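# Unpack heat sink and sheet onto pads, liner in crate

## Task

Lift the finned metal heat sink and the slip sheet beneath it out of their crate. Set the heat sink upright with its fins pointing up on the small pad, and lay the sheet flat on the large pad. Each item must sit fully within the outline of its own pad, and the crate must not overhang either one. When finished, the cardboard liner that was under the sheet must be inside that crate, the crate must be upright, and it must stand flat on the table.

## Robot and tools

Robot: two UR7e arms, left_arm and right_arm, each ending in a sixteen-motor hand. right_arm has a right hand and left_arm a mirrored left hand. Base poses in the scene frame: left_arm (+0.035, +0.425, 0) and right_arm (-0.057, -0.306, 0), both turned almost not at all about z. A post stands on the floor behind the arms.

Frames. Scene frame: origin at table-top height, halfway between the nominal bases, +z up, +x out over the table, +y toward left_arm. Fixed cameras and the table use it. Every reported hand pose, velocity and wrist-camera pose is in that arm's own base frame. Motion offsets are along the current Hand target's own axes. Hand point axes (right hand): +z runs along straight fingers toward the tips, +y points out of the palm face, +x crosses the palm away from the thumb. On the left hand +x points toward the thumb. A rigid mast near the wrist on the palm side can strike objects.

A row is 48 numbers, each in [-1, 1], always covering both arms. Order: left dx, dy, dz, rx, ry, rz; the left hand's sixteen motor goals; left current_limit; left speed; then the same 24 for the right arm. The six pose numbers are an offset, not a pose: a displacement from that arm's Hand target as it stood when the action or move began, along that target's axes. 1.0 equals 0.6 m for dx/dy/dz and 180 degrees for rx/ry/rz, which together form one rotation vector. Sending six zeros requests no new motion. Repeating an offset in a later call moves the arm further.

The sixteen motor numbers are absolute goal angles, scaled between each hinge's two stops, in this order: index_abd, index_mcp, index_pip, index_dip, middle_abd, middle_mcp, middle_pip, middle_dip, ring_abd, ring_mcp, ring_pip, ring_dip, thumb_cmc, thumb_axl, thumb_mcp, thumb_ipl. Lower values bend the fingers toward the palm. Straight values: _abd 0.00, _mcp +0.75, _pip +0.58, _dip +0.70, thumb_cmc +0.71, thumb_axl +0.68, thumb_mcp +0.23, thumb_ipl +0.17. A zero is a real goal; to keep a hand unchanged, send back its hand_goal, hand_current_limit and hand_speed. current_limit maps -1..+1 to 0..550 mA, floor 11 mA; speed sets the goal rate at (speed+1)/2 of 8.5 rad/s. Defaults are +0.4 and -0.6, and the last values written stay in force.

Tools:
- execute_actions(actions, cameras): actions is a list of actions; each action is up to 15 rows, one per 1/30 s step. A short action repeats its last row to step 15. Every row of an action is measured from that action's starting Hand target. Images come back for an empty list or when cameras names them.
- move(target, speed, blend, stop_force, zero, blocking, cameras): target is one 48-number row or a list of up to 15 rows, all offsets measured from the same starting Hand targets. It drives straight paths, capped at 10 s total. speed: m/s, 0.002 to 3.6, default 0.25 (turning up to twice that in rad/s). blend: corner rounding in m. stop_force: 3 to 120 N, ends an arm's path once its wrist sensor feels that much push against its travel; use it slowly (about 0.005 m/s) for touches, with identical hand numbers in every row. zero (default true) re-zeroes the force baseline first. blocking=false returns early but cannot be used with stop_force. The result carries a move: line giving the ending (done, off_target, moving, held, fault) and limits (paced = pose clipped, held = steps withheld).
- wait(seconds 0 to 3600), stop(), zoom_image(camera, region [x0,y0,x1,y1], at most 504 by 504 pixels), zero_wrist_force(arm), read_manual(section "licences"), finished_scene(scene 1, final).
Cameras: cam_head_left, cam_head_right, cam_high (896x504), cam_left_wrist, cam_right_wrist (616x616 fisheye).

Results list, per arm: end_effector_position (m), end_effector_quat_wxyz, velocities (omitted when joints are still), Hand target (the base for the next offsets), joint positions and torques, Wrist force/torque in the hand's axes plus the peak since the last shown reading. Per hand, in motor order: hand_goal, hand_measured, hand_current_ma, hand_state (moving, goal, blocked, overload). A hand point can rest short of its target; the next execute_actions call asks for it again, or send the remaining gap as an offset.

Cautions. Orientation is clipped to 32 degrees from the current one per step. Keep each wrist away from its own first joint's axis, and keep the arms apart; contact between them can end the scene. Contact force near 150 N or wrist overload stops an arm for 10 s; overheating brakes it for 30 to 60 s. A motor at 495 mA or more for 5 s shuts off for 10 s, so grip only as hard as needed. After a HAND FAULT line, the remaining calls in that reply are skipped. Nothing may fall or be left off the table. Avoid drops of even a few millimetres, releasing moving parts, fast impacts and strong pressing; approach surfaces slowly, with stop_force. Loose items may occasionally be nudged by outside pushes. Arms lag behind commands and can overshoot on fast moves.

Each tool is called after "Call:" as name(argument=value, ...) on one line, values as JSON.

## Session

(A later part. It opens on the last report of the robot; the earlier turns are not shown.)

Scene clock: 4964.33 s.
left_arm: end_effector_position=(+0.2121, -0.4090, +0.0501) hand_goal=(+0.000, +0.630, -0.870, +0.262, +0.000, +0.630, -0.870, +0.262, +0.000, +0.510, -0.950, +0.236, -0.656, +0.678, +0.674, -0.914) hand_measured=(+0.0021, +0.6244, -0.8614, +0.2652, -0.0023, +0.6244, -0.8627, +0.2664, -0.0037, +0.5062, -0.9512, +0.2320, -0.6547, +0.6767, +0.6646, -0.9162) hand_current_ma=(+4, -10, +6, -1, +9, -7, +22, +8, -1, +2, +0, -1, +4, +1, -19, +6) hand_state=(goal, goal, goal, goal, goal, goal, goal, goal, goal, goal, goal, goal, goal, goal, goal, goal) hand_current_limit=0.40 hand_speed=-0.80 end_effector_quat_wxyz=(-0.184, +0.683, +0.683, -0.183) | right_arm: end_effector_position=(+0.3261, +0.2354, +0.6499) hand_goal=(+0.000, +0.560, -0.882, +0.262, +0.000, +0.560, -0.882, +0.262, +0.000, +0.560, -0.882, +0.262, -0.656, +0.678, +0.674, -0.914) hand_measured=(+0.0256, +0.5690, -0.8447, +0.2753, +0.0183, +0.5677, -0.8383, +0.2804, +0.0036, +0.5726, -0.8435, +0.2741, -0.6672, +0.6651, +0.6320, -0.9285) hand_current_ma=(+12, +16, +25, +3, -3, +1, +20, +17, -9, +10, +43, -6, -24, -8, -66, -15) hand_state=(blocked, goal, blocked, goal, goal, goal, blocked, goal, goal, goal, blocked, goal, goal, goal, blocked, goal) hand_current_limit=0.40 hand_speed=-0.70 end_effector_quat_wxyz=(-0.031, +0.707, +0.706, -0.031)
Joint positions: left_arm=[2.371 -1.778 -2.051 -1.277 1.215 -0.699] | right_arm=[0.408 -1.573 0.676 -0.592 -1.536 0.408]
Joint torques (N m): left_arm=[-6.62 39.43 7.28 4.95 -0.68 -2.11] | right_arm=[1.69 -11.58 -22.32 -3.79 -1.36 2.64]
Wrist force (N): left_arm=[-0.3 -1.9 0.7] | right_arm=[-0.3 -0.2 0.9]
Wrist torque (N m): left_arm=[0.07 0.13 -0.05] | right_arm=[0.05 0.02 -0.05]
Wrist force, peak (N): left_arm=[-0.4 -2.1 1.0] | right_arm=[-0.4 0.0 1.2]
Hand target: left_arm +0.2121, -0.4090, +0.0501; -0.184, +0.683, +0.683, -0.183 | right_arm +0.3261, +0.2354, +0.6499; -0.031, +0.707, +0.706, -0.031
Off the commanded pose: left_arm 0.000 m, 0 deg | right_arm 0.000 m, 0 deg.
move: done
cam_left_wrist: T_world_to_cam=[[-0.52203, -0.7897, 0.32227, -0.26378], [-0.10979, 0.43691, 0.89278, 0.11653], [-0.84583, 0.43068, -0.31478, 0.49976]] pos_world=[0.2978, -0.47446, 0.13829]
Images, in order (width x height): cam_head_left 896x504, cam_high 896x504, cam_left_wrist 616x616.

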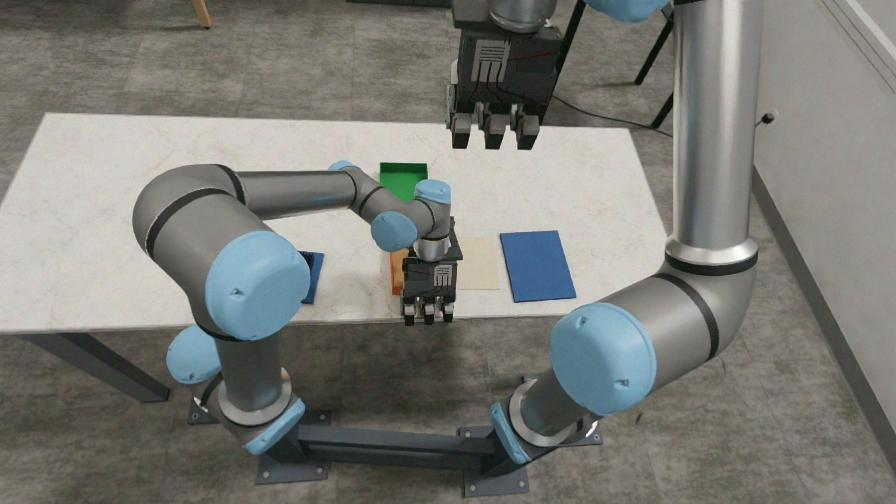

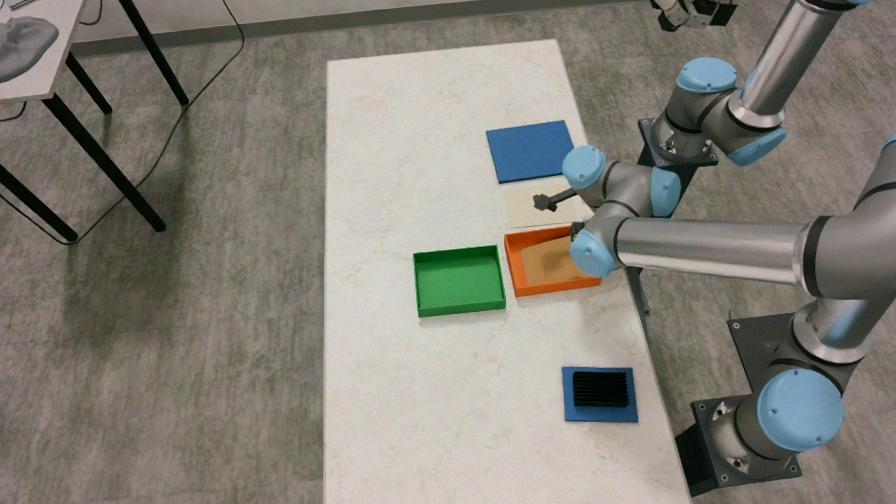

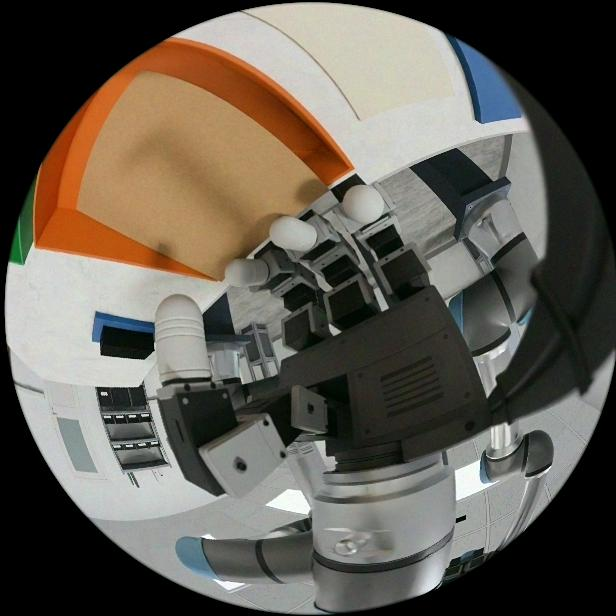

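Call:
move(target=[0,0.0173,-0.01,0,0,0,0,0.63,-0.87,0.261,0,0.63,-0.87,0.261,0,0.51,-0.95,0.235,-0.657,0.678,0.674,-0.914,0.4,-0.8,0,0,0,0,0,0,0,0.56,-0.883,0.261,0,0.56,-0.883,0.261,0,0.56,-0.883,0.261,-0.657,0.678,0.674,-0.914,0.4,-0.7], speed=0.03, stop_force=8, cameras=["cam_left_wrist","cam_high","cam_head_left"])

Call:
zoom_image(camera="cam_high", region=[480, 130, 680, 330])

Call:
zoom_image(camera="cam_left_wrist", region=[60, 30, 380, 350])

Scene clock: 4975.93 s.
left_arm: end_effector_position=(+0.2240, -0.4090, +0.0501) hand_goal=(+0.000, +0.630, -0.870, +0.262, +0.000, +0.630, -0.870, +0.262, +0.000, +0.510, -0.950, +0.236, -0.656, +0.678, +0.674, -0.914) hand_measured=(+0.0036, +0.6244, -0.8640, +0.2664, -0.0023, +0.6244, -0.8640, +0.2626, -0.0037, +0.5050, -0.9500, +0.2333, -0.6547, +0.6777, +0.6656, -0.9152) hand_current_ma=(+9, -15, +6, -3, +9, -10, +20, +12, +1, +0, +3, -3, +8, -2, -20, +3) hand_state=(goal, goal, goal, goal, goal, goal, goal, goal, goal, goal, goal, goal, goal, goal, goal, goal) hand_current_limit=0.40 hand_speed=-0.80 end_effector_quat_wxyz=(-0.184, +0.683, +0.683, -0.183) | right_arm: end_effector_position=(+0.3261, +0.2354, +0.6499) hand_goal=(+0.000, +0.560, -0.882, +0.262, +0.000, +0.560, -0.882, +0.262, +0.000, +0.560, -0.882, +0.262, -0.656, +0.678, +0.674, -0.914) hand_measured=(+0.0241, +0.5677, -0.8447, +0.2753, +0.0183, +0.5677, -0.8383, +0.2804, +0.0036, +0.5726, -0.8435, +0.2741, -0.6685, +0.6651, +0.6320, -0.9285) hand_current_ma=(+8, +9, +33, +13, +2, -3, +23, +20, +7, +1, +39, +2, -14, -16, -47, -1) hand_state=(blocked, goal, blocked, goal, goal, goal, blocked, goal, goal, goal, blocked, goal, goal, goal, blocked, goal) hand_current_limit=0.40 hand_speed=-0.70 end_effector_quat_wxyz=(-0.031, +0.707, +0.706, -0.031)
Joint positions: left_arm=[2.388 -1.791 -2.033 -1.289 1.222 -0.683] | right_arm=[0.408 -1.573 0.676 -0.592 -1.536 0.408]
Joint torques (N m): left_arm=[-6.64 39.88 6.88 4.74 -0.57 -2.28] | right_arm=[1.67 -11.66 -22.45 -3.85 -1.39 2.66]
Wrist force (N): left_arm=[-0.1 -1.7 0.6] | right_arm=[0.0 -0.2 0.9]
Wrist torque (N m): left_arm=[0.10 0.10 -0.04] | right_arm=[0.05 -0.02 -0.02]
Wrist force, peak (N): left_arm=[-0.1 -2.4 1.1] | right_arm=[-0.3 -0.1 1.3]
Hand target: left_arm +0.2240, -0.4090, +0.0501; -0.184, +0.683, +0.683, -0.183 | right_arm +0.3261, +0.2354, +0.6499; -0.031, +0.707, +0.706, -0.031
Off the commanded pose: left_arm 0.000 m, 0 deg | right_arm 0.000 m, 0 deg.
move: done
cam_left_wrist: T_world_to_cam=[[-0.52203, -0.7897, 0.32227, -0.25752], [-0.10979, 0.43691, 0.89278, 0.11784], [-0.84583, 0.43068, -0.31478, 0.50991]] pos_world=[0.3098, -0.47446, 0.13829]
Images, in order (width x height): cam_head_left 896x504, cam_high 896x504, cam_left_wrist 616x616.

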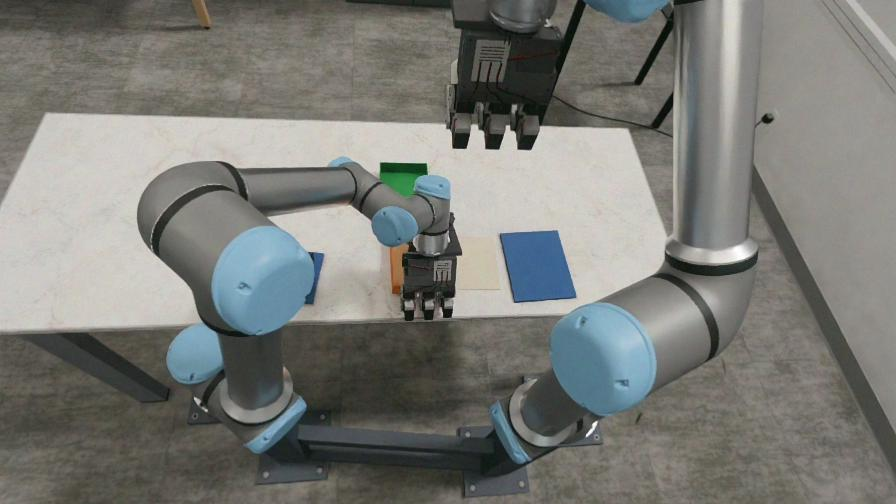

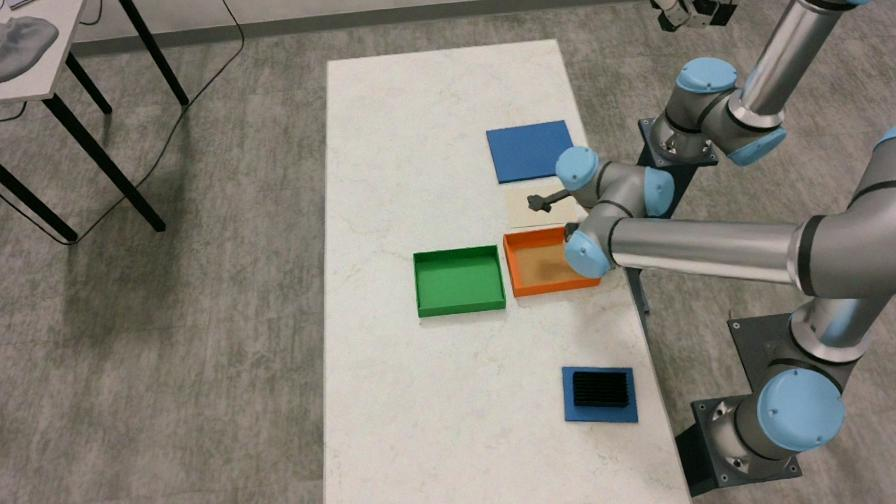

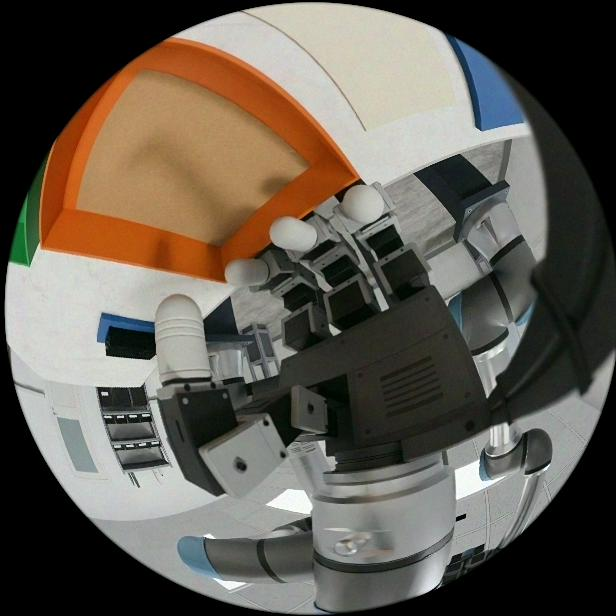

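Scaled by 2.520 from the camera's image (finer frame: 1280x720).

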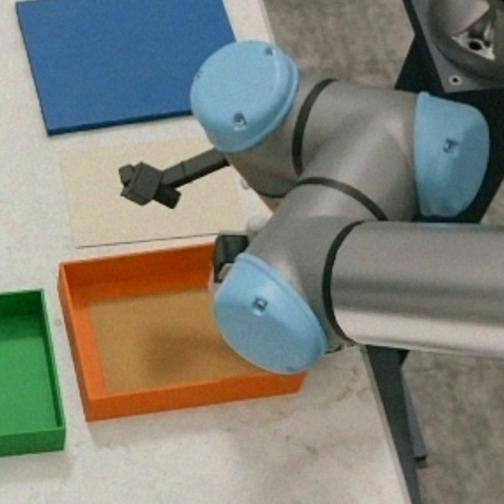

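Scaled by 1.575 from the camera's image (finer frame: 880x880).

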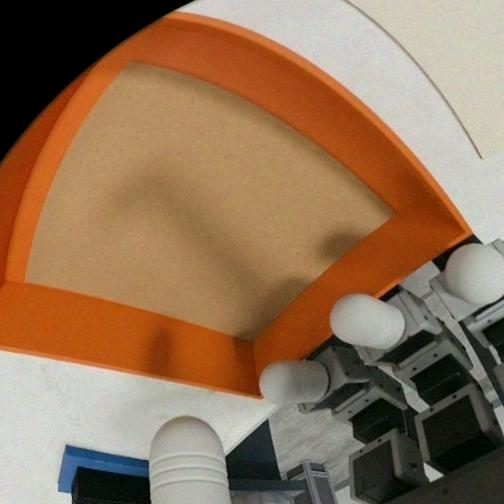

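Call:
move(target=[[0,-0.1,-0.1732,0,0,0,0,0.63,-0.87,0.261,0,0.63,-0.87,0.261,0,0.51,-0.95,0.235,-0.657,0.678,0.674,-0.914,0.4,-0.7,0,0,0,0,0,0,0,0.56,-0.883,0.261,0,0.56,-0.883,0.261,0,0.56,-0.883,0.261,-0.657,0.678,0.674,-0.914,0.4,-0.7],[-0.2292,0.0944,-0.3432,-0.139,0,0,0,0.754,0.576,0.696,0,0.754,0.576,0.696,0,0.754,0.576,0.696,-0.657,0.678,0.674,-0.914,0.4,-0.6,0,0,0,0,0,0,0,0.56,-0.883,0.261,0,0.56,-0.883,0.261,0,0.56,-0.883,0.261,-0.657,0.678,0.674,-0.914,0.4,-0.7]], speed=[0.08,0.15], blend=0.02, cameras=["cam_left_wrist","cam_high","cam_head_left"])

Scene clock: 5014.17 s.
left_arm: end_effector_position=(+0.3761, -0.5467, +0.1999) hand_goal=(+0.000, +0.754, +0.576, +0.696, +0.000, +0.754, +0.576, +0.696, +0.000, +0.754, +0.576, +0.696, -0.656, +0.678, +0.674, -0.914) hand_measured=(+0.0036, +0.7523, +0.5757, +0.6971, -0.0023, +0.7535, +0.5770, +0.6958, -0.0066, +0.7498, +0.5744, +0.6971, -0.6572, +0.6788, +0.6656, -0.9152) hand_current_ma=(+8, -2, -7, -10, +8, +0, +0, +8, -8, +4, +2, +0, +5, +4, -19, +5) hand_state=(goal, goal, goal, goal, goal, goal, goal, goal, goal, goal, goal, goal, goal, goal, goal, goal) hand_current_limit=0.40 hand_speed=-0.60 end_effector_quat_wxyz=(-0.031, +0.707, +0.706, -0.030) | right_arm: end_effector_position=(+0.3261, +0.2354, +0.6499) hand_goal=(+0.000, +0.560, -0.882, +0.262, +0.000, +0.560, -0.882, +0.262, +0.000, +0.560, -0.882, +0.262, -0.656, +0.678, +0.674, -0.914) hand_measured=(+0.0256, +0.5677, -0.8447, +0.2753, +0.0183, +0.5677, -0.8383, +0.2804, +0.0036, +0.5726, -0.8435, +0.2741, -0.6672, +0.6651, +0.6320, -0.9276) hand_current_ma=(+5, +5, +34, -1, -8, -14, +34, +20, -6, +22, +39, -3, -16, -19, -53, -12) hand_state=(blocked, goal, blocked, goal, goal, goal, blocked, goal, goal, goal, blocked, goal, goal, goal, blocked, goal) hand_current_limit=0.40 hand_speed=-0.70 end_effector_quat_wxyz=(-0.031, +0.707, +0.706, -0.031)
Joint positions: left_arm=[2.278 -1.958 -1.479 -1.333 1.505 -0.862] | right_arm=[0.408 -1.573 0.676 -0.592 -1.536 0.408]
Joint torques (N m): left_arm=[6.23 28.58 33.25 4.94 1.12 2.33] | right_arm=[1.69 -12.05 -21.9 -3.8 -1.31 2.53]
Wrist force (N): left_arm=[0.5 -1.3 0.5] | right_arm=[-0.3 -0.2 0.9]
Wrist torque (N m): left_arm=[-0.10 0.04 0.12] | right_arm=[0.06 0.00 -0.04]
Wrist force, peak (N): left_arm=[0.0 -2.5 0.8] | right_arm=[0.1 -0.1 1.3]
Hand target: left_arm +0.3761, -0.5467, +0.1999; -0.031, +0.707, +0.706, -0.030 | right_arm +0.3261, +0.2354, +0.6499; -0.031, +0.707, +0.706, -0.031
Off the commanded pose: left_arm 0.000 m, 0 deg | right_arm 0.000 m, 0 deg.
move: done
cam_left_wrist: T_world_to_cam=[[-0.60968, -0.78943, 0.07132, -0.25188], [-0.47686, 0.43717, 0.76255, 0.22519], [-0.63316, 0.4309, -0.64299, 0.73074]] pos_world=[0.41649, -0.61216, 0.3161]
Images, in order (width x height): cam_head_left 896x504, cam_high 896x504, cam_left_wrist 616x616.

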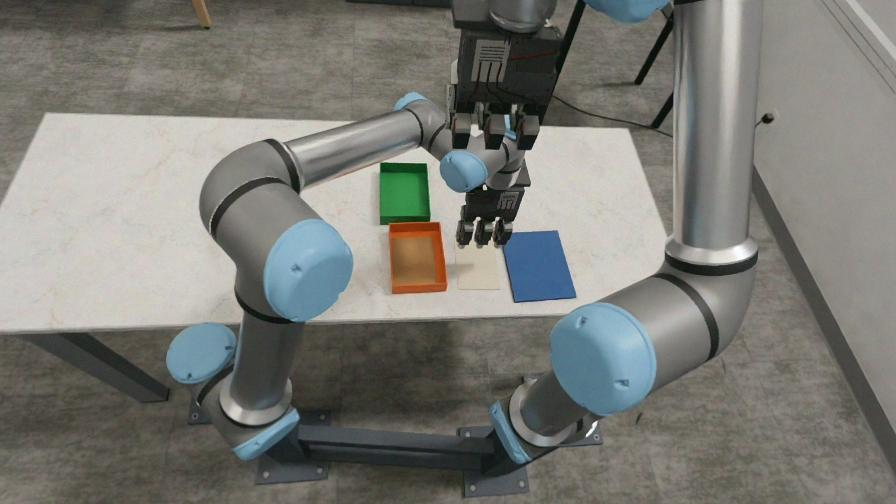

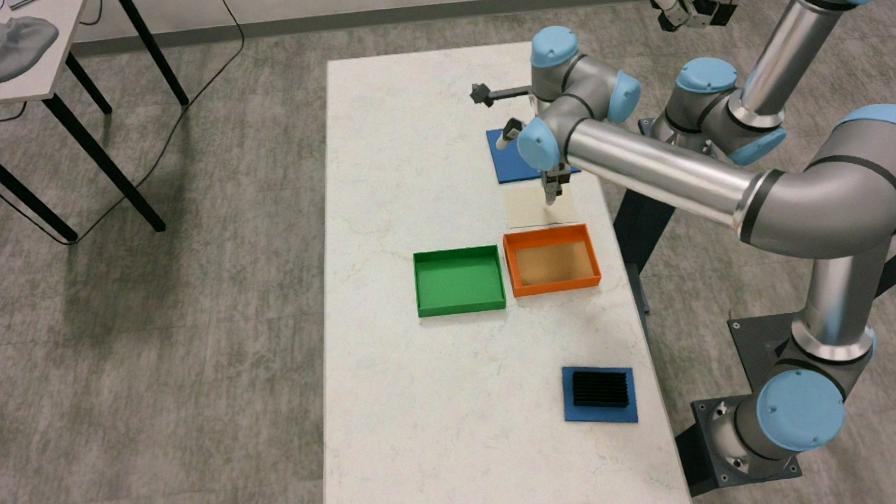

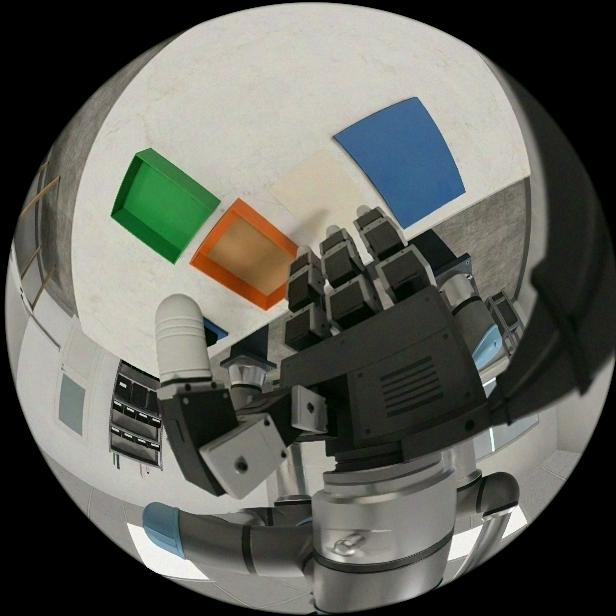

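Call:
move(target=[0,0.0102,0.1162,0,0,0,0,0.754,0.576,0.696,0,0.754,0.576,0.696,0,0.754,0.576,0.696,-0.657,0.678,0.674,-0.914,0.4,-0.6,0,0,0,0,0,0,0,0.56,-0.883,0.261,0,0.56,-0.883,0.261,0,0.56,-0.883,0.261,-0.657,0.678,0.674,-0.914,0.4,-0.7], speed=0.1, cameras=["cam_high","cam_head_left","cam_left_wrist"])

Call:
zoom_image(camera="cam_high", region=[460, 110, 620, 270])

Call:
zoom_image(camera="cam_left_wrist", region=[200, 80, 500, 380])

Scene clock: 5021.10 s.
left_arm: end_effector_position=(+0.3761, -0.5466, +0.1298) hand_goal=(+0.000, +0.754, +0.576, +0.696, +0.000, +0.754, +0.576, +0.696, +0.000, +0.754, +0.576, +0.696, -0.656, +0.678, +0.674, -0.914) hand_measured=(+0.0021, +0.7535, +0.5770, +0.6958, -0.0023, +0.7535, +0.5770, +0.6958, -0.0052, +0.7511, +0.5744, +0.6983, -0.6584, +0.6798, +0.6656, -0.9142) hand_current_ma=(+4, -7, -7, -11, +2, +1, +4, +9, -1, +4, +0, +4, -2, +0, -21, +11) hand_state=(goal, goal, goal, goal, goal, goal, goal, goal, goal, goal, goal, goal, goal, goal, goal, goal) hand_current_limit=0.40 hand_speed=-0.60 end_effector_quat_wxyz=(-0.031, +0.707, +0.706, -0.030) | right_arm: end_effector_position=(+0.3261, +0.2354, +0.6499) hand_goal=(+0.000, +0.560, -0.882, +0.262, +0.000, +0.560, -0.882, +0.262, +0.000, +0.560, -0.882, +0.262, -0.656, +0.678, +0.674, -0.914) hand_measured=(+0.0241, +0.5677, -0.8447, +0.2753, +0.0183, +0.5677, -0.8383, +0.2804, +0.0036, +0.5726, -0.8435, +0.2741, -0.6672, +0.6651, +0.6320, -0.9285) hand_current_ma=(+8, +6, +22, -1, -1, -1, +31, +21, -3, +8, +34, +9, -17, -22, -31, -24) hand_state=(blocked, goal, blocked, goal, goal, goal, blocked, goal, goal, goal, blocked, goal, goal, goal, blocked, goal) hand_current_limit=0.40 hand_speed=-0.70 end_effector_quat_wxyz=(-0.031, +0.707, +0.706, -0.031)
Joint positions: left_arm=[2.278 -2.019 -1.582 -1.17 1.505 -0.861] | right_arm=[0.408 -1.573 0.676 -0.592 -1.536 0.408]
Joint torques (N m): left_arm=[6.14 50.69 29.21 1.2 0.42 2.29] | right_arm=[0.78 -12.04 -21.91 -3.69 -1.39 2.68]
Wrist force (N): left_arm=[0.3 -1.3 0.5] | right_arm=[-0.3 -0.1 1.1]
Wrist torque (N m): left_arm=[-0.10 0.07 0.08] | right_arm=[0.06 0.01 -0.05]
Wrist force, peak (N): left_arm=[0.6 -1.3 1.6] | right_arm=[-0.3 -0.1 1.3]
Hand target: left_arm +0.3761, -0.5466, +0.1299; -0.031, +0.707, +0.706, -0.030 | right_arm +0.3261, +0.2354, +0.6499; -0.031, +0.707, +0.706, -0.031
Off the commanded pose: left_arm 0.000 m, 0 deg | right_arm 0.000 m, 0 deg.
move: done
cam_left_wrist: T_world_to_cam=[[-0.60968, -0.78945, 0.07118, -0.24685], [-0.47675, 0.43696, 0.76274, 0.27842], [-0.63325, 0.43109, -0.64277, 0.68576]] pos_world=[0.41649, -0.61216, 0.246]
Images, in order (width x height): cam_head_left 896x504, cam_high 896x504, cam_left_wrist 616x616.

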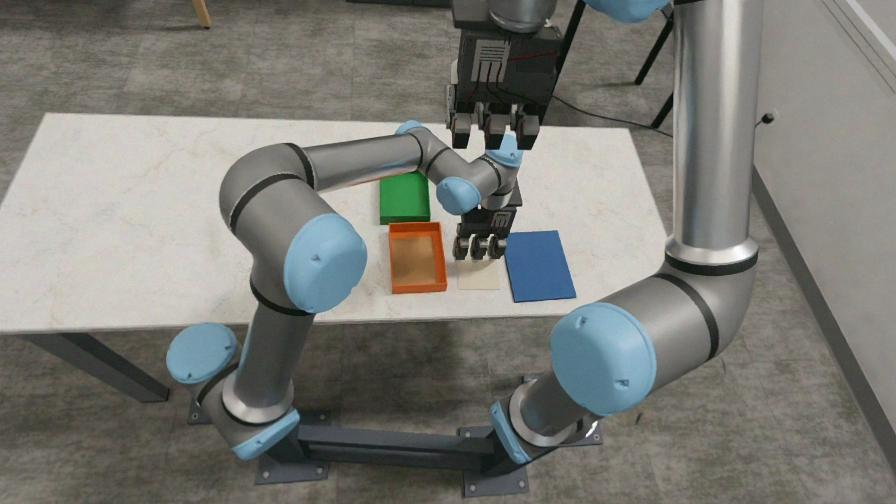

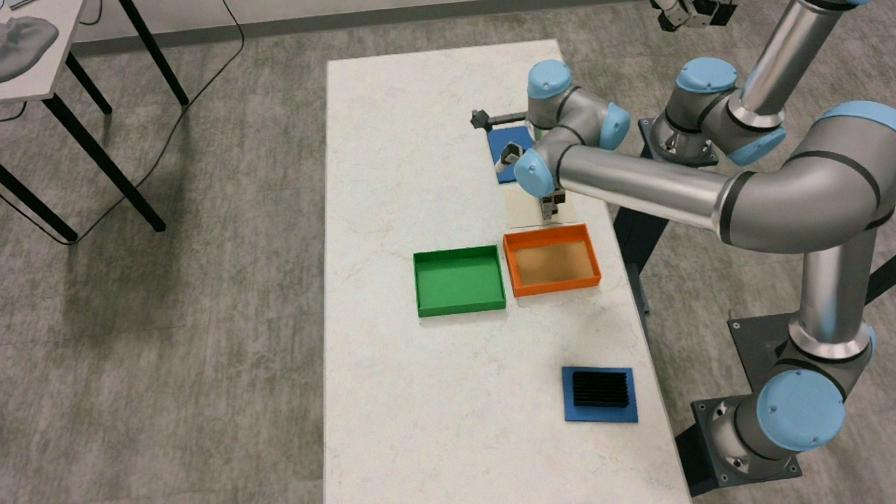

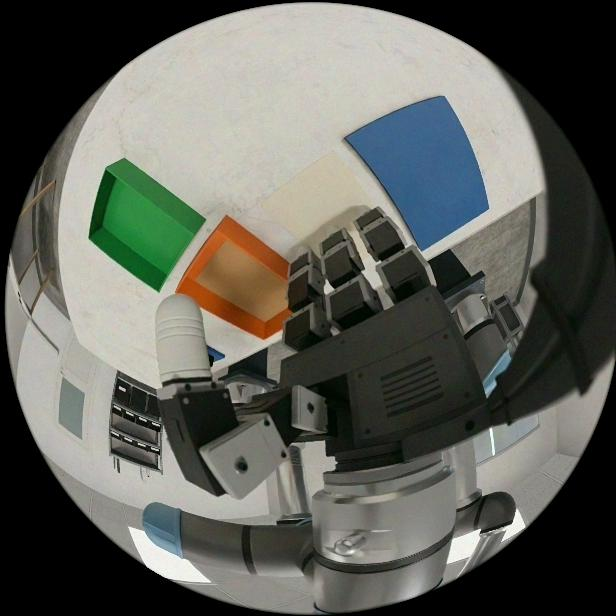

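Scaled by 3.150 from the camera's image (finer frame: 1280x720).

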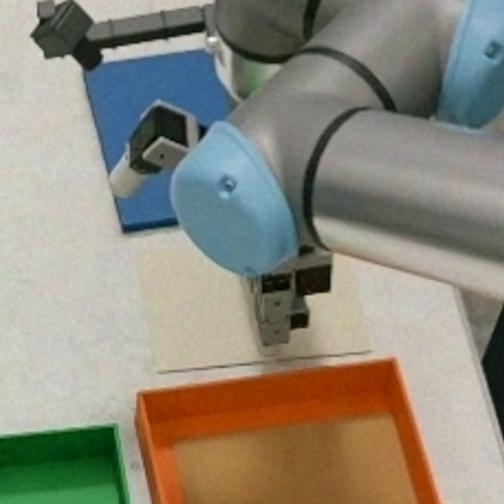

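Scaled by 1.680 from the camera's image (finer frame: 880x880).

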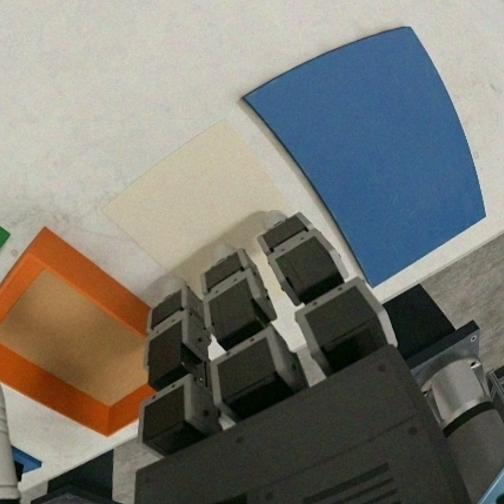

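Call:
move(target=[-0.005,0.0029,0.0332,0,0,0,0,0.754,0.576,0.696,0,0.754,0.576,0.696,0,0.754,0.576,0.696,-0.657,0.678,0.674,-0.914,0.4,-0.6,0,0,0,0,0,0,0,0.56,-0.883,0.261,0,0.56,-0.883,0.261,0,0.56,-0.883,0.261,-0.657,0.678,0.674,-0.914,0.4,-0.7], speed=0.01, stop_force=3)

Scene clock: 5027.60 s.
left_arm: end_effector_position=(+0.3761, -0.5482, +0.1198) hand_goal=(+0.000, +0.754, +0.576, +0.696, +0.000, +0.754, +0.576, +0.696, +0.000, +0.754, +0.576, +0.696, -0.656, +0.678, +0.674, -0.914) hand_measured=(+0.0007, +0.7523, +0.5757, +0.6971, -0.0008, +0.7523, +0.5770, +0.6971, -0.0023, +0.7498, +0.5757, +0.6971, -0.6584, +0.6809, +0.6646, -0.9152) hand_current_ma=(+7, -7, -6, -10, +9, -4, +5, +8, +2, +7, +3, +6, +5, +3, -24, +8) hand_state=(goal, goal, goal, goal, goal, goal, goal, goal, goal, goal, goal, goal, goal, goal, goal, goal) hand_current_limit=0.40 hand_speed=-0.60 end_effector_quat_wxyz=(-0.031, +0.707, +0.706, -0.030) | right_arm: end_effector_position=(+0.3261, +0.2354, +0.6499) hand_goal=(+0.000, +0.560, -0.882, +0.262, +0.000, +0.560, -0.882, +0.262, +0.000, +0.560, -0.882, +0.262, -0.656, +0.678, +0.674, -0.914) hand_measured=(+0.0241, +0.5690, -0.8447, +0.2753, +0.0183, +0.5677, -0.8383, +0.2804, +0.0036, +0.5726, -0.8435, +0.2741, -0.6672, +0.6651, +0.6320, -0.9285) hand_current_ma=(+3, -2, +25, +6, +10, +0, +13, +13, +4, +14, +32, +6, -22, -13, -37, -10) hand_state=(blocked, goal, blocked, goal, goal, goal, blocked, goal, goal, goal, blocked, goal, goal, goal, blocked, goal) hand_current_limit=0.40 hand_speed=-0.70 end_effector_quat_wxyz=(-0.031, +0.707, +0.706, -0.031)
Joint positions: left_arm=[2.276 -2.033 -1.59 -1.148 1.505 -0.863] | right_arm=[0.408 -1.573 0.676 -0.592 -1.536 0.408]
Joint torques (N m): left_arm=[3.71 50.22 29.54 -0.23 -0.27 2.03] | right_arm=[0.9 -12.26 -22.28 -3.64 -1.44 2.55]
Wrist force (N): left_arm=[0.2 -1.8 -3.5] | right_arm=[-0.2 -0.3 0.6]
Wrist torque (N m): left_arm=[0.18 -0.14 0.09] | right_arm=[0.06 0.00 -0.03]
Wrist force, peak (N): left_arm=[-0.2 -1.5 -8.7] | right_arm=[0.0 0.0 1.3]
Hand target: left_arm +0.3761, -0.5482, +0.1198; -0.031, +0.707, +0.706, -0.030 (not the last commanded pose) | right_arm +0.3261, +0.2354, +0.6499; -0.031, +0.707, +0.706, -0.031
Off the commanded pose: left_arm 0.010 m, 0 deg | right_arm 0.000 m, 0 deg.
move: contact (left_arm)

Call:
move(target=[0,-0.0996,0.0087,0,0,0,0,0.754,0.576,0.696,0,0.754,0.576,0.696,0,0.754,0.576,0.696,-0.657,0.678,0.674,-0.914,0.4,-0.6,0,0,0,0,0,0,0,0.56,-0.883,0.261,0,0.56,-0.883,0.261,0,0.56,-0.883,0.261,-0.657,0.678,0.674,-0.914,0.4,-0.7], speed=0.04, cameras=["cam_high","cam_head_left","cam_left_wrist"])

Call:
zoom_image(camera="cam_high", region=[460, 110, 620, 270])

Call:
zoom_image(camera="cam_left_wrist", region=[200, 80, 500, 380])

Scene clock: 5036.53 s.
left_arm: end_effector_position=(+0.3159, -0.5481, +0.1199) hand_goal=(+0.000, +0.754, +0.576, +0.696, +0.000, +0.754, +0.576, +0.696, +0.000, +0.754, +0.576, +0.696, -0.656, +0.678, +0.674, -0.914) hand_measured=(+0.0007, +0.7535, +0.5757, +0.6971, +0.0065, +0.7378, +0.5680, +0.6920, -0.0052, +0.6871, +0.5269, +0.6729, -0.6572, +0.6798, +0.6656, -0.9162) hand_current_ma=(+11, -2, -4, -13, +14, -23, -7, -5, -8, -182, -115, -47, +5, +4, -23, +4) hand_state=(goal, goal, goal, goal, goal, goal, goal, goal, goal, blocked, blocked, blocked, goal, goal, goal, goal) hand_current_limit=0.40 hand_speed=-0.60 end_effector_quat_wxyz=(-0.031, +0.706, +0.706, -0.031) end_effector_velocity=(+0.003, +0.000, +0.000) end_effector_angular_velocity=(-0.002, -0.001, -0.002) | right_arm: end_effector_position=(+0.3261, +0.2354, +0.6499) hand_goal=(+0.000, +0.560, -0.882, +0.262, +0.000, +0.560, -0.882, +0.262, +0.000, +0.560, -0.882, +0.262, -0.656, +0.678, +0.674, -0.914) hand_measured=(+0.0241, +0.5690, -0.8447, +0.2753, +0.0183, +0.5677, -0.8383, +0.2804, +0.0021, +0.5726, -0.8435, +0.2741, -0.6672, +0.6651, +0.6320, -0.9276) hand_current_ma=(+1, +6, +23, +17, -1, -7, +34, +24, -1, +11, +37, -5, -14, -21, -48, -10) hand_state=(blocked, goal, blocked, goal, goal, goal, blocked, goal, goal, goal, blocked, goal, goal, goal, blocked, goal) hand_current_limit=0.40 hand_speed=-0.70 end_effector_quat_wxyz=(-0.031, +0.707, +0.706, -0.031)
Joint positions: left_arm=[2.201 -1.977 -1.676 -1.112 1.501 -0.939] | right_arm=[0.408 -1.573 0.676 -0.592 -1.536 0.408]
Joint velocities: left_arm=[0.005 -0.001 0.003 0.001 0 0.007] | right_arm=[within noise]
Joint torques (N m): left_arm=[7.28 19.91 25.68 0.85 -0.08 2.48] | right_arm=[1.09 -11.41 -21.27 -3.65 -1.29 2.63]
Wrist force (N): left_arm=[-0.3 0.3 -8.6] | right_arm=[-0.1 -0.2 0.9]
Wrist torque (N m): left_arm=[0.46 -0.37 -0.02] | right_arm=[0.06 -0.02 -0.02]
Wrist force, peak (N): left_arm=[-0.4 1.7 -9.5] | right_arm=[-0.3 -0.3 1.3]
Hand target: left_arm +0.3161, -0.5481, +0.1198; -0.031, +0.707, +0.706, -0.030 | right_arm +0.3261, +0.2354, +0.6499; -0.031, +0.707, +0.706, -0.031
Off the commanded pose: left_arm 0.000 m, 0 deg | right_arm 0.000 m, 0 deg.
move: done
cam_left_wrist: T_world_to_cam=[[-0.60952, -0.78956, 0.07132, -0.28411], [-0.47705, 0.43714, 0.76245, 0.25817], [-0.63318, 0.43071, -0.6431, 0.6417]] pos_world=[0.35629, -0.61356, 0.2361]
Images, in order (width x height): cam_head_left 896x504, cam_high 896x504, cam_left_wrist 616x616.

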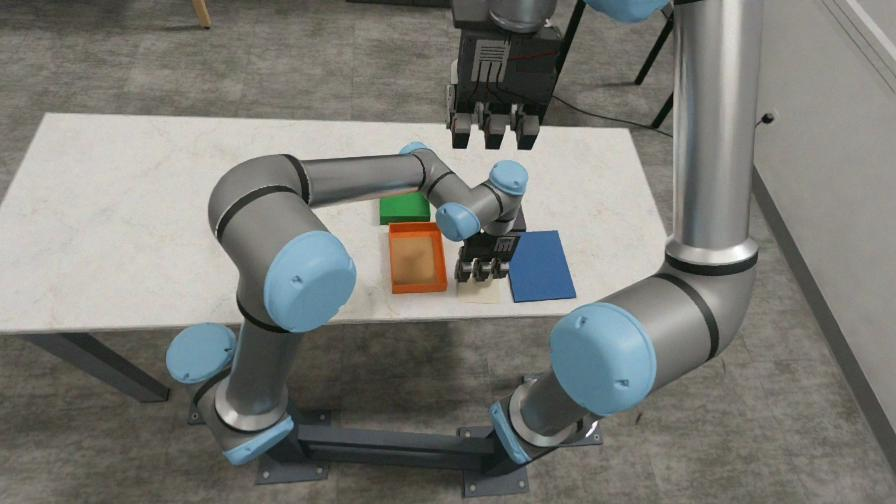

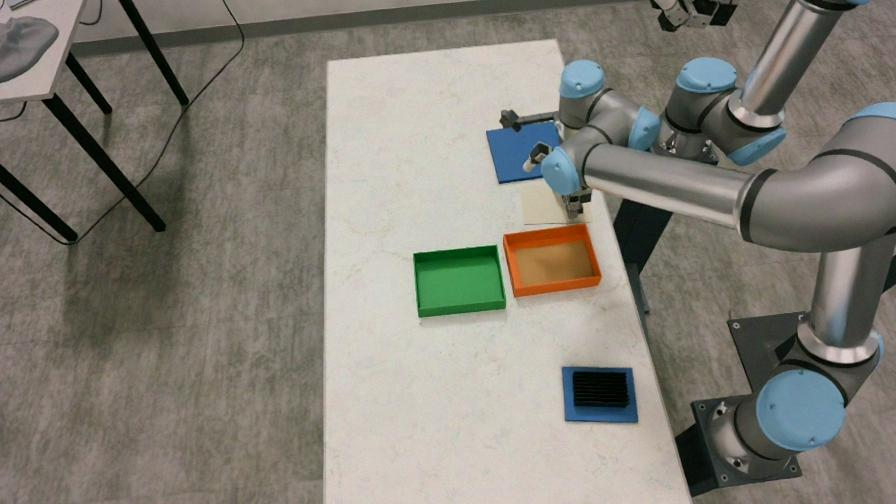

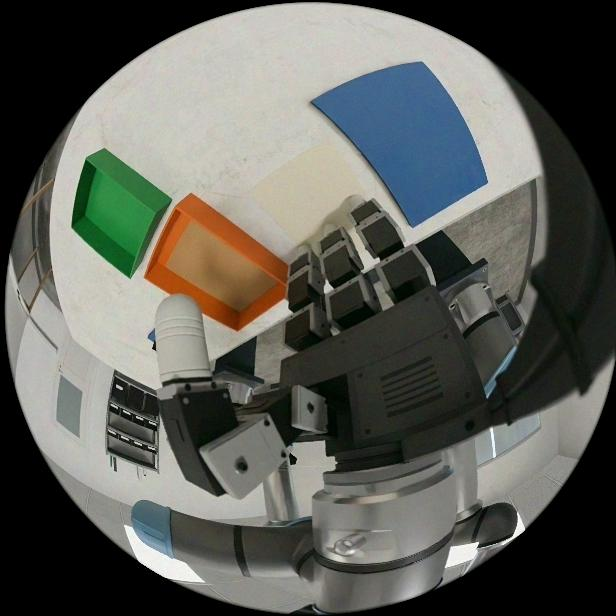

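Scaled by 3.150 from the camera's image (finer frame: 1280x720).

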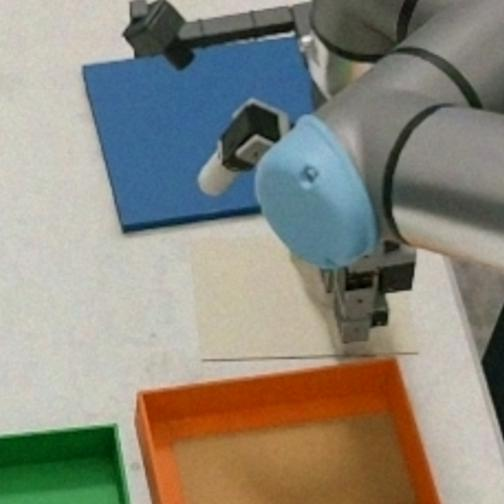

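Scaled by 1.680 from the camera's image (finer frame: 880x880).

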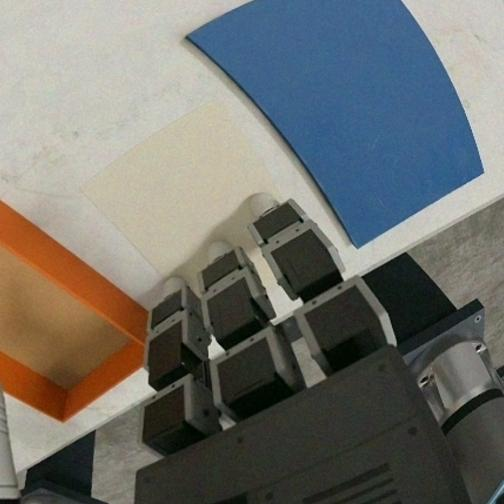

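Call:
move(target=[0,-0.0998,0.0067,0,0,0,0,0.754,0.576,0.696,0,0.754,0.576,0.696,0,0.754,0.576,0.696,-0.657,0.678,0.674,-0.914,0.4,-0.6,0,0,0,0,0,0,0,0.56,-0.883,0.261,0,0.56,-0.883,0.261,0,0.56,-0.883,0.261,-0.657,0.678,0.674,-0.914,0.4,-0.7], speed=0.04, cameras=["cam_high","cam_head_left","cam_left_wrist"])

Call:
zoom_image(camera="cam_high", region=[500, 110, 660, 270])

Call:
zoom_image(camera="cam_left_wrist", region=[200, 80, 500, 380])

Scene clock: 5049.43 s.
left_arm: end_effector_position=(+0.2559, -0.5480, +0.1211) hand_goal=(+0.000, +0.754, +0.576, +0.696, +0.000, +0.754, +0.576, +0.696, +0.000, +0.754, +0.576, +0.696, -0.656, +0.678, +0.674, -0.914) hand_measured=(+0.0021, +0.7523, +0.5757, +0.6958, +0.0051, +0.7462, +0.5718, +0.6907, +0.0021, +0.7462, +0.5693, +0.6920, -0.6572, +0.6798, +0.6646, -0.9152) hand_current_ma=(+11, -8, -3, -7, +13, -11, +4, -1, +3, -6, -6, +0, +1, +2, -19, +8) hand_state=(goal, goal, goal, goal, goal, goal, goal, goal, goal, goal, goal, goal, goal, goal, goal, goal) hand_current_limit=0.40 hand_speed=-0.60 end_effector_quat_wxyz=(-0.031, +0.706, +0.706, -0.031) | right_arm: end_effector_position=(+0.3261, +0.2354, +0.6499) hand_goal=(+0.000, +0.560, -0.882, +0.262, +0.000, +0.560, -0.882, +0.262, +0.000, +0.560, -0.882, +0.262, -0.656, +0.678, +0.674, -0.914) hand_measured=(+0.0241, +0.5690, -0.8447, +0.2753, +0.0183, +0.5677, -0.8383, +0.2804, +0.0036, +0.5726, -0.8435, +0.2741, -0.6672, +0.6651, +0.6320, -0.9285) hand_current_ma=(-4, +8, +38, +5, +5, +2, +38, +27, -2, +5, +23, -2, -10, -17, -43, -18) hand_state=(blocked, goal, blocked, goal, goal, goal, blocked, goal, goal, goal, blocked, goal, goal, goal, blocked, goal) hand_current_limit=0.40 hand_speed=-0.70 end_effector_quat_wxyz=(-0.031, +0.707, +0.706, -0.031)
Joint positions: left_arm=[2.117 -1.93 -1.742 -1.086 1.497 -1.023] | right_arm=[0.408 -1.573 0.676 -0.592 -1.536 0.408]
Joint torques (N m): left_arm=[6.56 26.79 31.56 3.93 -0.17 2.44] | right_arm=[0.13 -11.85 -21.83 -3.53 -1.32 2.57]
Wrist force (N): left_arm=[1.0 -1.7 0.2] | right_arm=[-0.2 -0.2 0.8]
Wrist torque (N m): left_arm=[-0.15 -0.08 0.15] | right_arm=[0.06 0.00 -0.04]
Wrist force, peak (N): left_arm=[-1.1 3.3 -10.4] | right_arm=[0.3 -0.3 1.2]
Hand target: left_arm +0.2561, -0.5481, +0.1210; -0.031, +0.707, +0.706, -0.030 | right_arm +0.3261, +0.2354, +0.6499; -0.031, +0.707, +0.706, -0.031
Off the commanded pose: left_arm 0.000 m, 0 deg | right_arm 0.000 m, 0 deg.
move: done
cam_left_wrist: T_world_to_cam=[[-0.60953, -0.78955, 0.0713, -0.32076], [-0.47699, 0.4371, 0.76251, 0.22857], [-0.63321, 0.43076, -0.64303, 0.60451]] pos_world=[0.29629, -0.61356, 0.2373]
Images, in order (width x height): cam_head_left 896x504, cam_high 896x504, cam_left_wrist 616x616.

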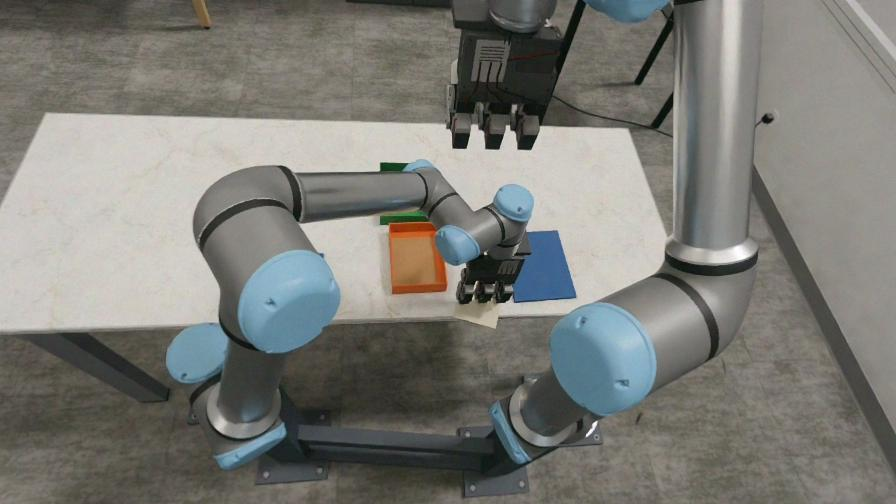

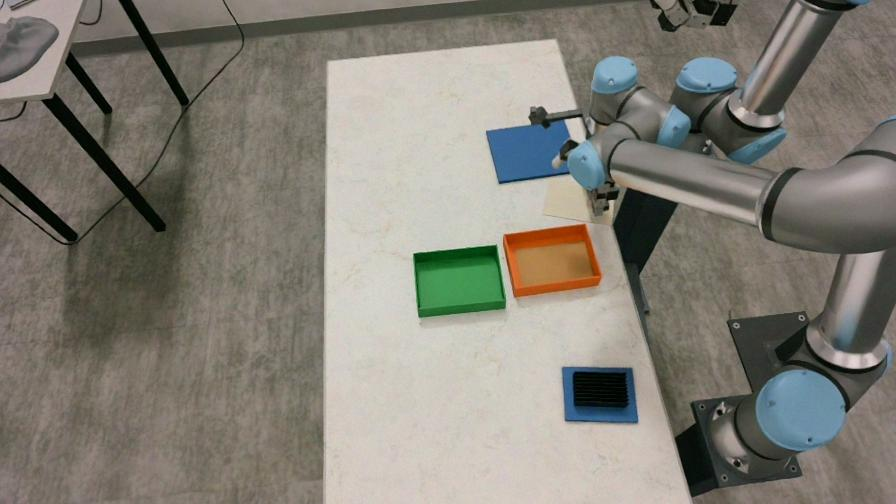

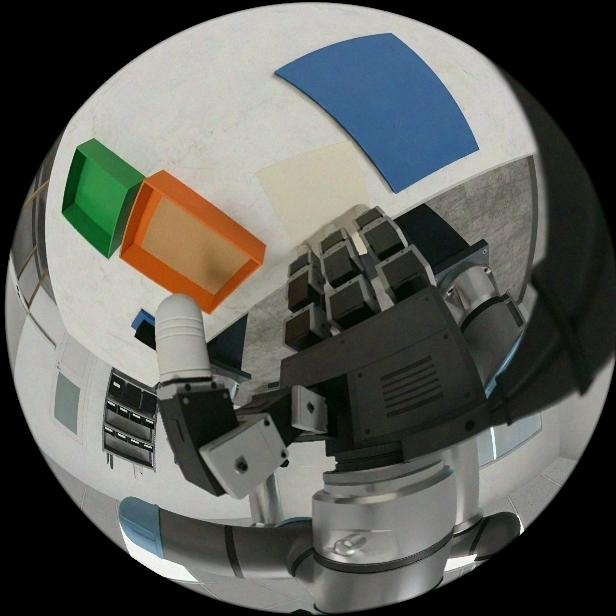

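Scaled by 3.150 from the camera's image (finer frame: 1280x720).

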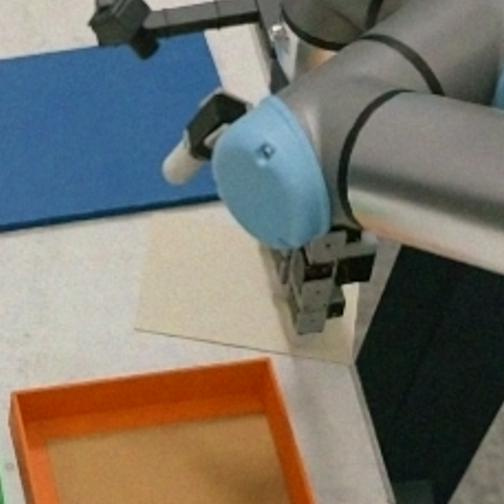

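Scaled by 1.680 from the camera's image (finer frame: 880x880).

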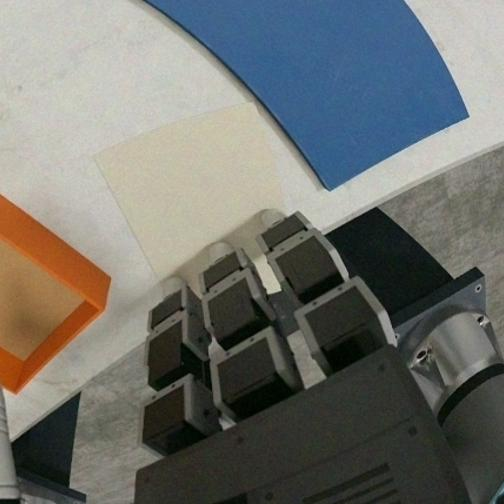

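Call:
move(target=[[0,0.0002,0.003,0,0,0,0,0.754,0.576,0.696,0,0.754,0.576,0.696,0,0.754,0.576,0.696,-0.657,0.678,0.674,-0.914,0.4,-0.6,0,0,0,0,0,0,0,0.56,-0.883,0.261,0,0.56,-0.883,0.261,0,0.56,-0.883,0.261,-0.657,0.678,0.674,-0.914,0.4,-0.7],[0.0425,-0.0185,0.0045,0,-0.0087,-0.0996,0,0.754,0.576,0.696,0,0.754,0.576,0.696,0,0.754,0.576,0.696,-0.657,0.678,0.674,-0.914,0.4,-0.6,0,0,0,0,0,0,0,0.56,-0.883,0.261,0,0.56,-0.883,0.261,0,0.56,-0.883,0.261,-0.657,0.678,0.674,-0.914,0.4,-0.7]], speed=0.04, cameras=["cam_high","cam_left_wrist"])

Call:
zoom_image(camera="cam_high", region=[500, 110, 660, 270])

Call:
zoom_image(camera="cam_left_wrist", region=[200, 80, 500, 380])

Scene clock: 5070.47 s.
left_arm: end_effector_position=(+0.2448, -0.5226, +0.1193) hand_goal=(+0.000, +0.754, +0.576, +0.696, +0.000, +0.754, +0.576, +0.696, +0.000, +0.754, +0.576, +0.696, -0.656, +0.678, +0.674, -0.914) hand_measured=(-0.0037, +0.7281, +0.5629, +0.6881, +0.0007, +0.7474, +0.5757, +0.6920, +0.0080, +0.7896, +0.6013, +0.7073, -0.6572, +0.6798, +0.6656, -0.9152) hand_current_ma=(+2, -61, -35, -22, +4, -7, +4, -2, +11, +95, +57, +26, +1, +2, -27, +4) hand_state=(goal, blocked, goal, goal, goal, goal, goal, goal, goal, blocked, blocked, goal, goal, goal, goal, goal) hand_current_limit=0.40 hand_speed=-0.60 end_effector_quat_wxyz=(-0.026, +0.587, +0.808, -0.035) end_effector_velocity=(+0.001, -0.001, +0.001) end_effector_angular_velocity=(-0.004, -0.002, -0.006) | right_arm: end_effector_position=(+0.3261, +0.2354, +0.6499) hand_goal=(+0.000, +0.560, -0.882, +0.262, +0.000, +0.560, -0.882, +0.262, +0.000, +0.560, -0.882, +0.262, -0.656, +0.678, +0.674, -0.914) hand_measured=(+0.0256, +0.5677, -0.8447, +0.2753, +0.0183, +0.5677, -0.8383, +0.2804, +0.0036, +0.5726, -0.8435, +0.2741, -0.6672, +0.6651, +0.6320, -0.9276) hand_current_ma=(+0, +7, +36, +6, -8, -10, +25, +6, -4, +7, +31, +13, -23, -10, -31, -13) hand_state=(blocked, goal, blocked, goal, goal, goal, blocked, goal, goal, goal, blocked, goal, goal, goal, blocked, goal) hand_current_limit=0.40 hand_speed=-0.70 end_effector_quat_wxyz=(-0.031, +0.707, +0.706, -0.031)
Joint positions: left_arm=[2.122 -1.921 -1.768 -1.045 1.486 -1.333] | right_arm=[0.408 -1.573 0.676 -0.592 -1.536 0.408]
Joint velocities: left_arm=[0.001 0.001 0.001 0.002 0 0.007] | right_arm=[within noise]
Joint torques (N m): left_arm=[5 37.35 7.75 2.85 -1 2.48] | right_arm=[0.23 -12.56 -21.43 -3.51 -1.29 2.53]
Wrist force (N): left_arm=[0.3 -2.5 -12.7] | right_arm=[-0.1 -0.4 1.0]
Wrist torque (N m): left_arm=[0.90 -0.24 0.21] | right_arm=[0.02 -0.02 -0.03]
Wrist force, peak (N): left_arm=[-1.2 -2.0 -22.6] | right_arm=[-0.3 -0.3 1.2]
Hand target: left_arm +0.2448, -0.5226, +0.1193; -0.026, +0.587, +0.808, -0.035 | right_arm +0.3261, +0.2354, +0.6499; -0.031, +0.707, +0.706, -0.031
Off the commanded pose: left_arm 0.000 m, 0 deg | right_arm 0.000 m, 0 deg.
move: done
cam_left_wrist: T_world_to_cam=[[-0.33558, -0.93933, 0.07109, -0.45259], [-0.58894, 0.2681, 0.76241, 0.15264], [-0.73521, 0.21398, -0.64318, 0.49707]] pos_world=[0.30346, -0.57242, 0.2355]

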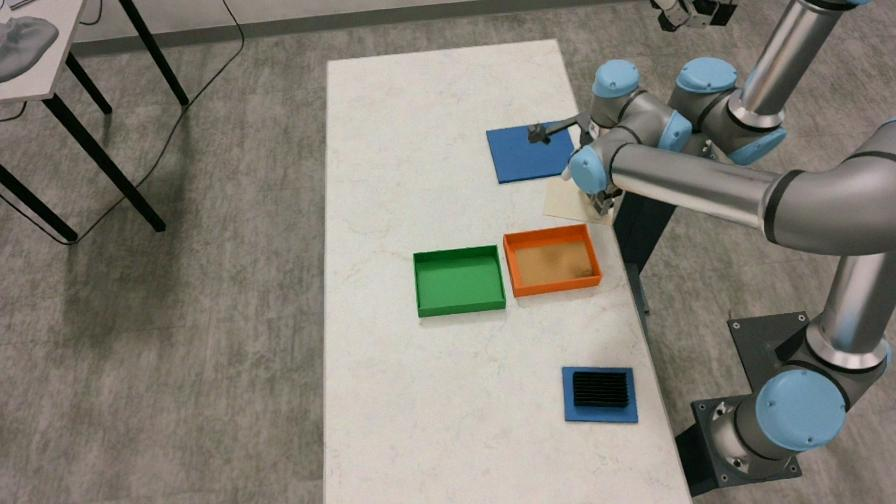

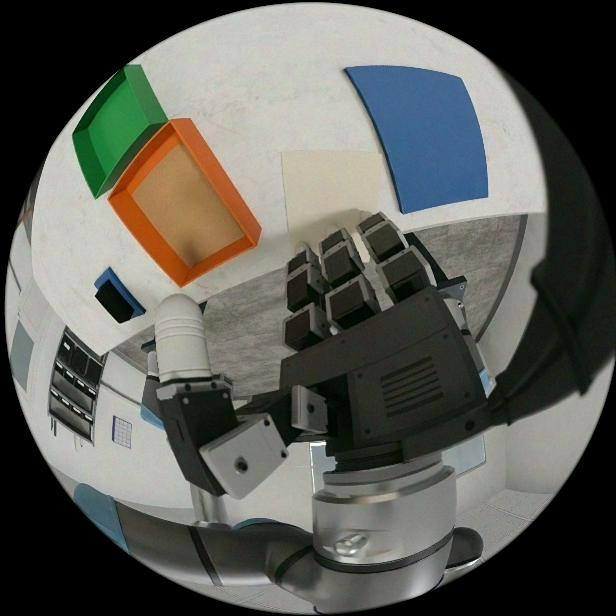

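Scaled by 3.150 from the camera's image (finer frame: 1280x720).

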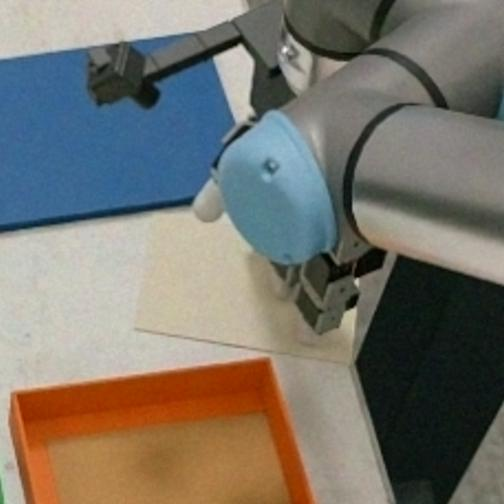

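Scaled by 1.680 from the camera's image (finer frame: 880x880).

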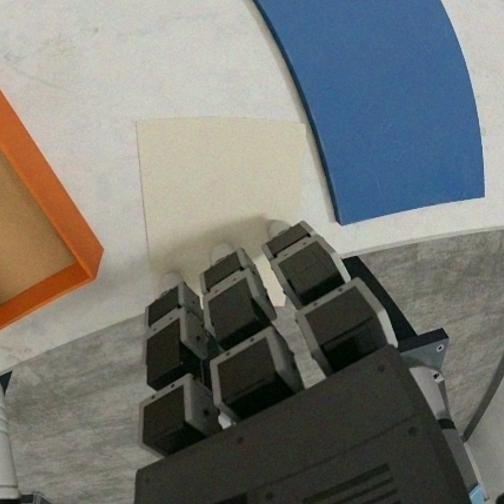

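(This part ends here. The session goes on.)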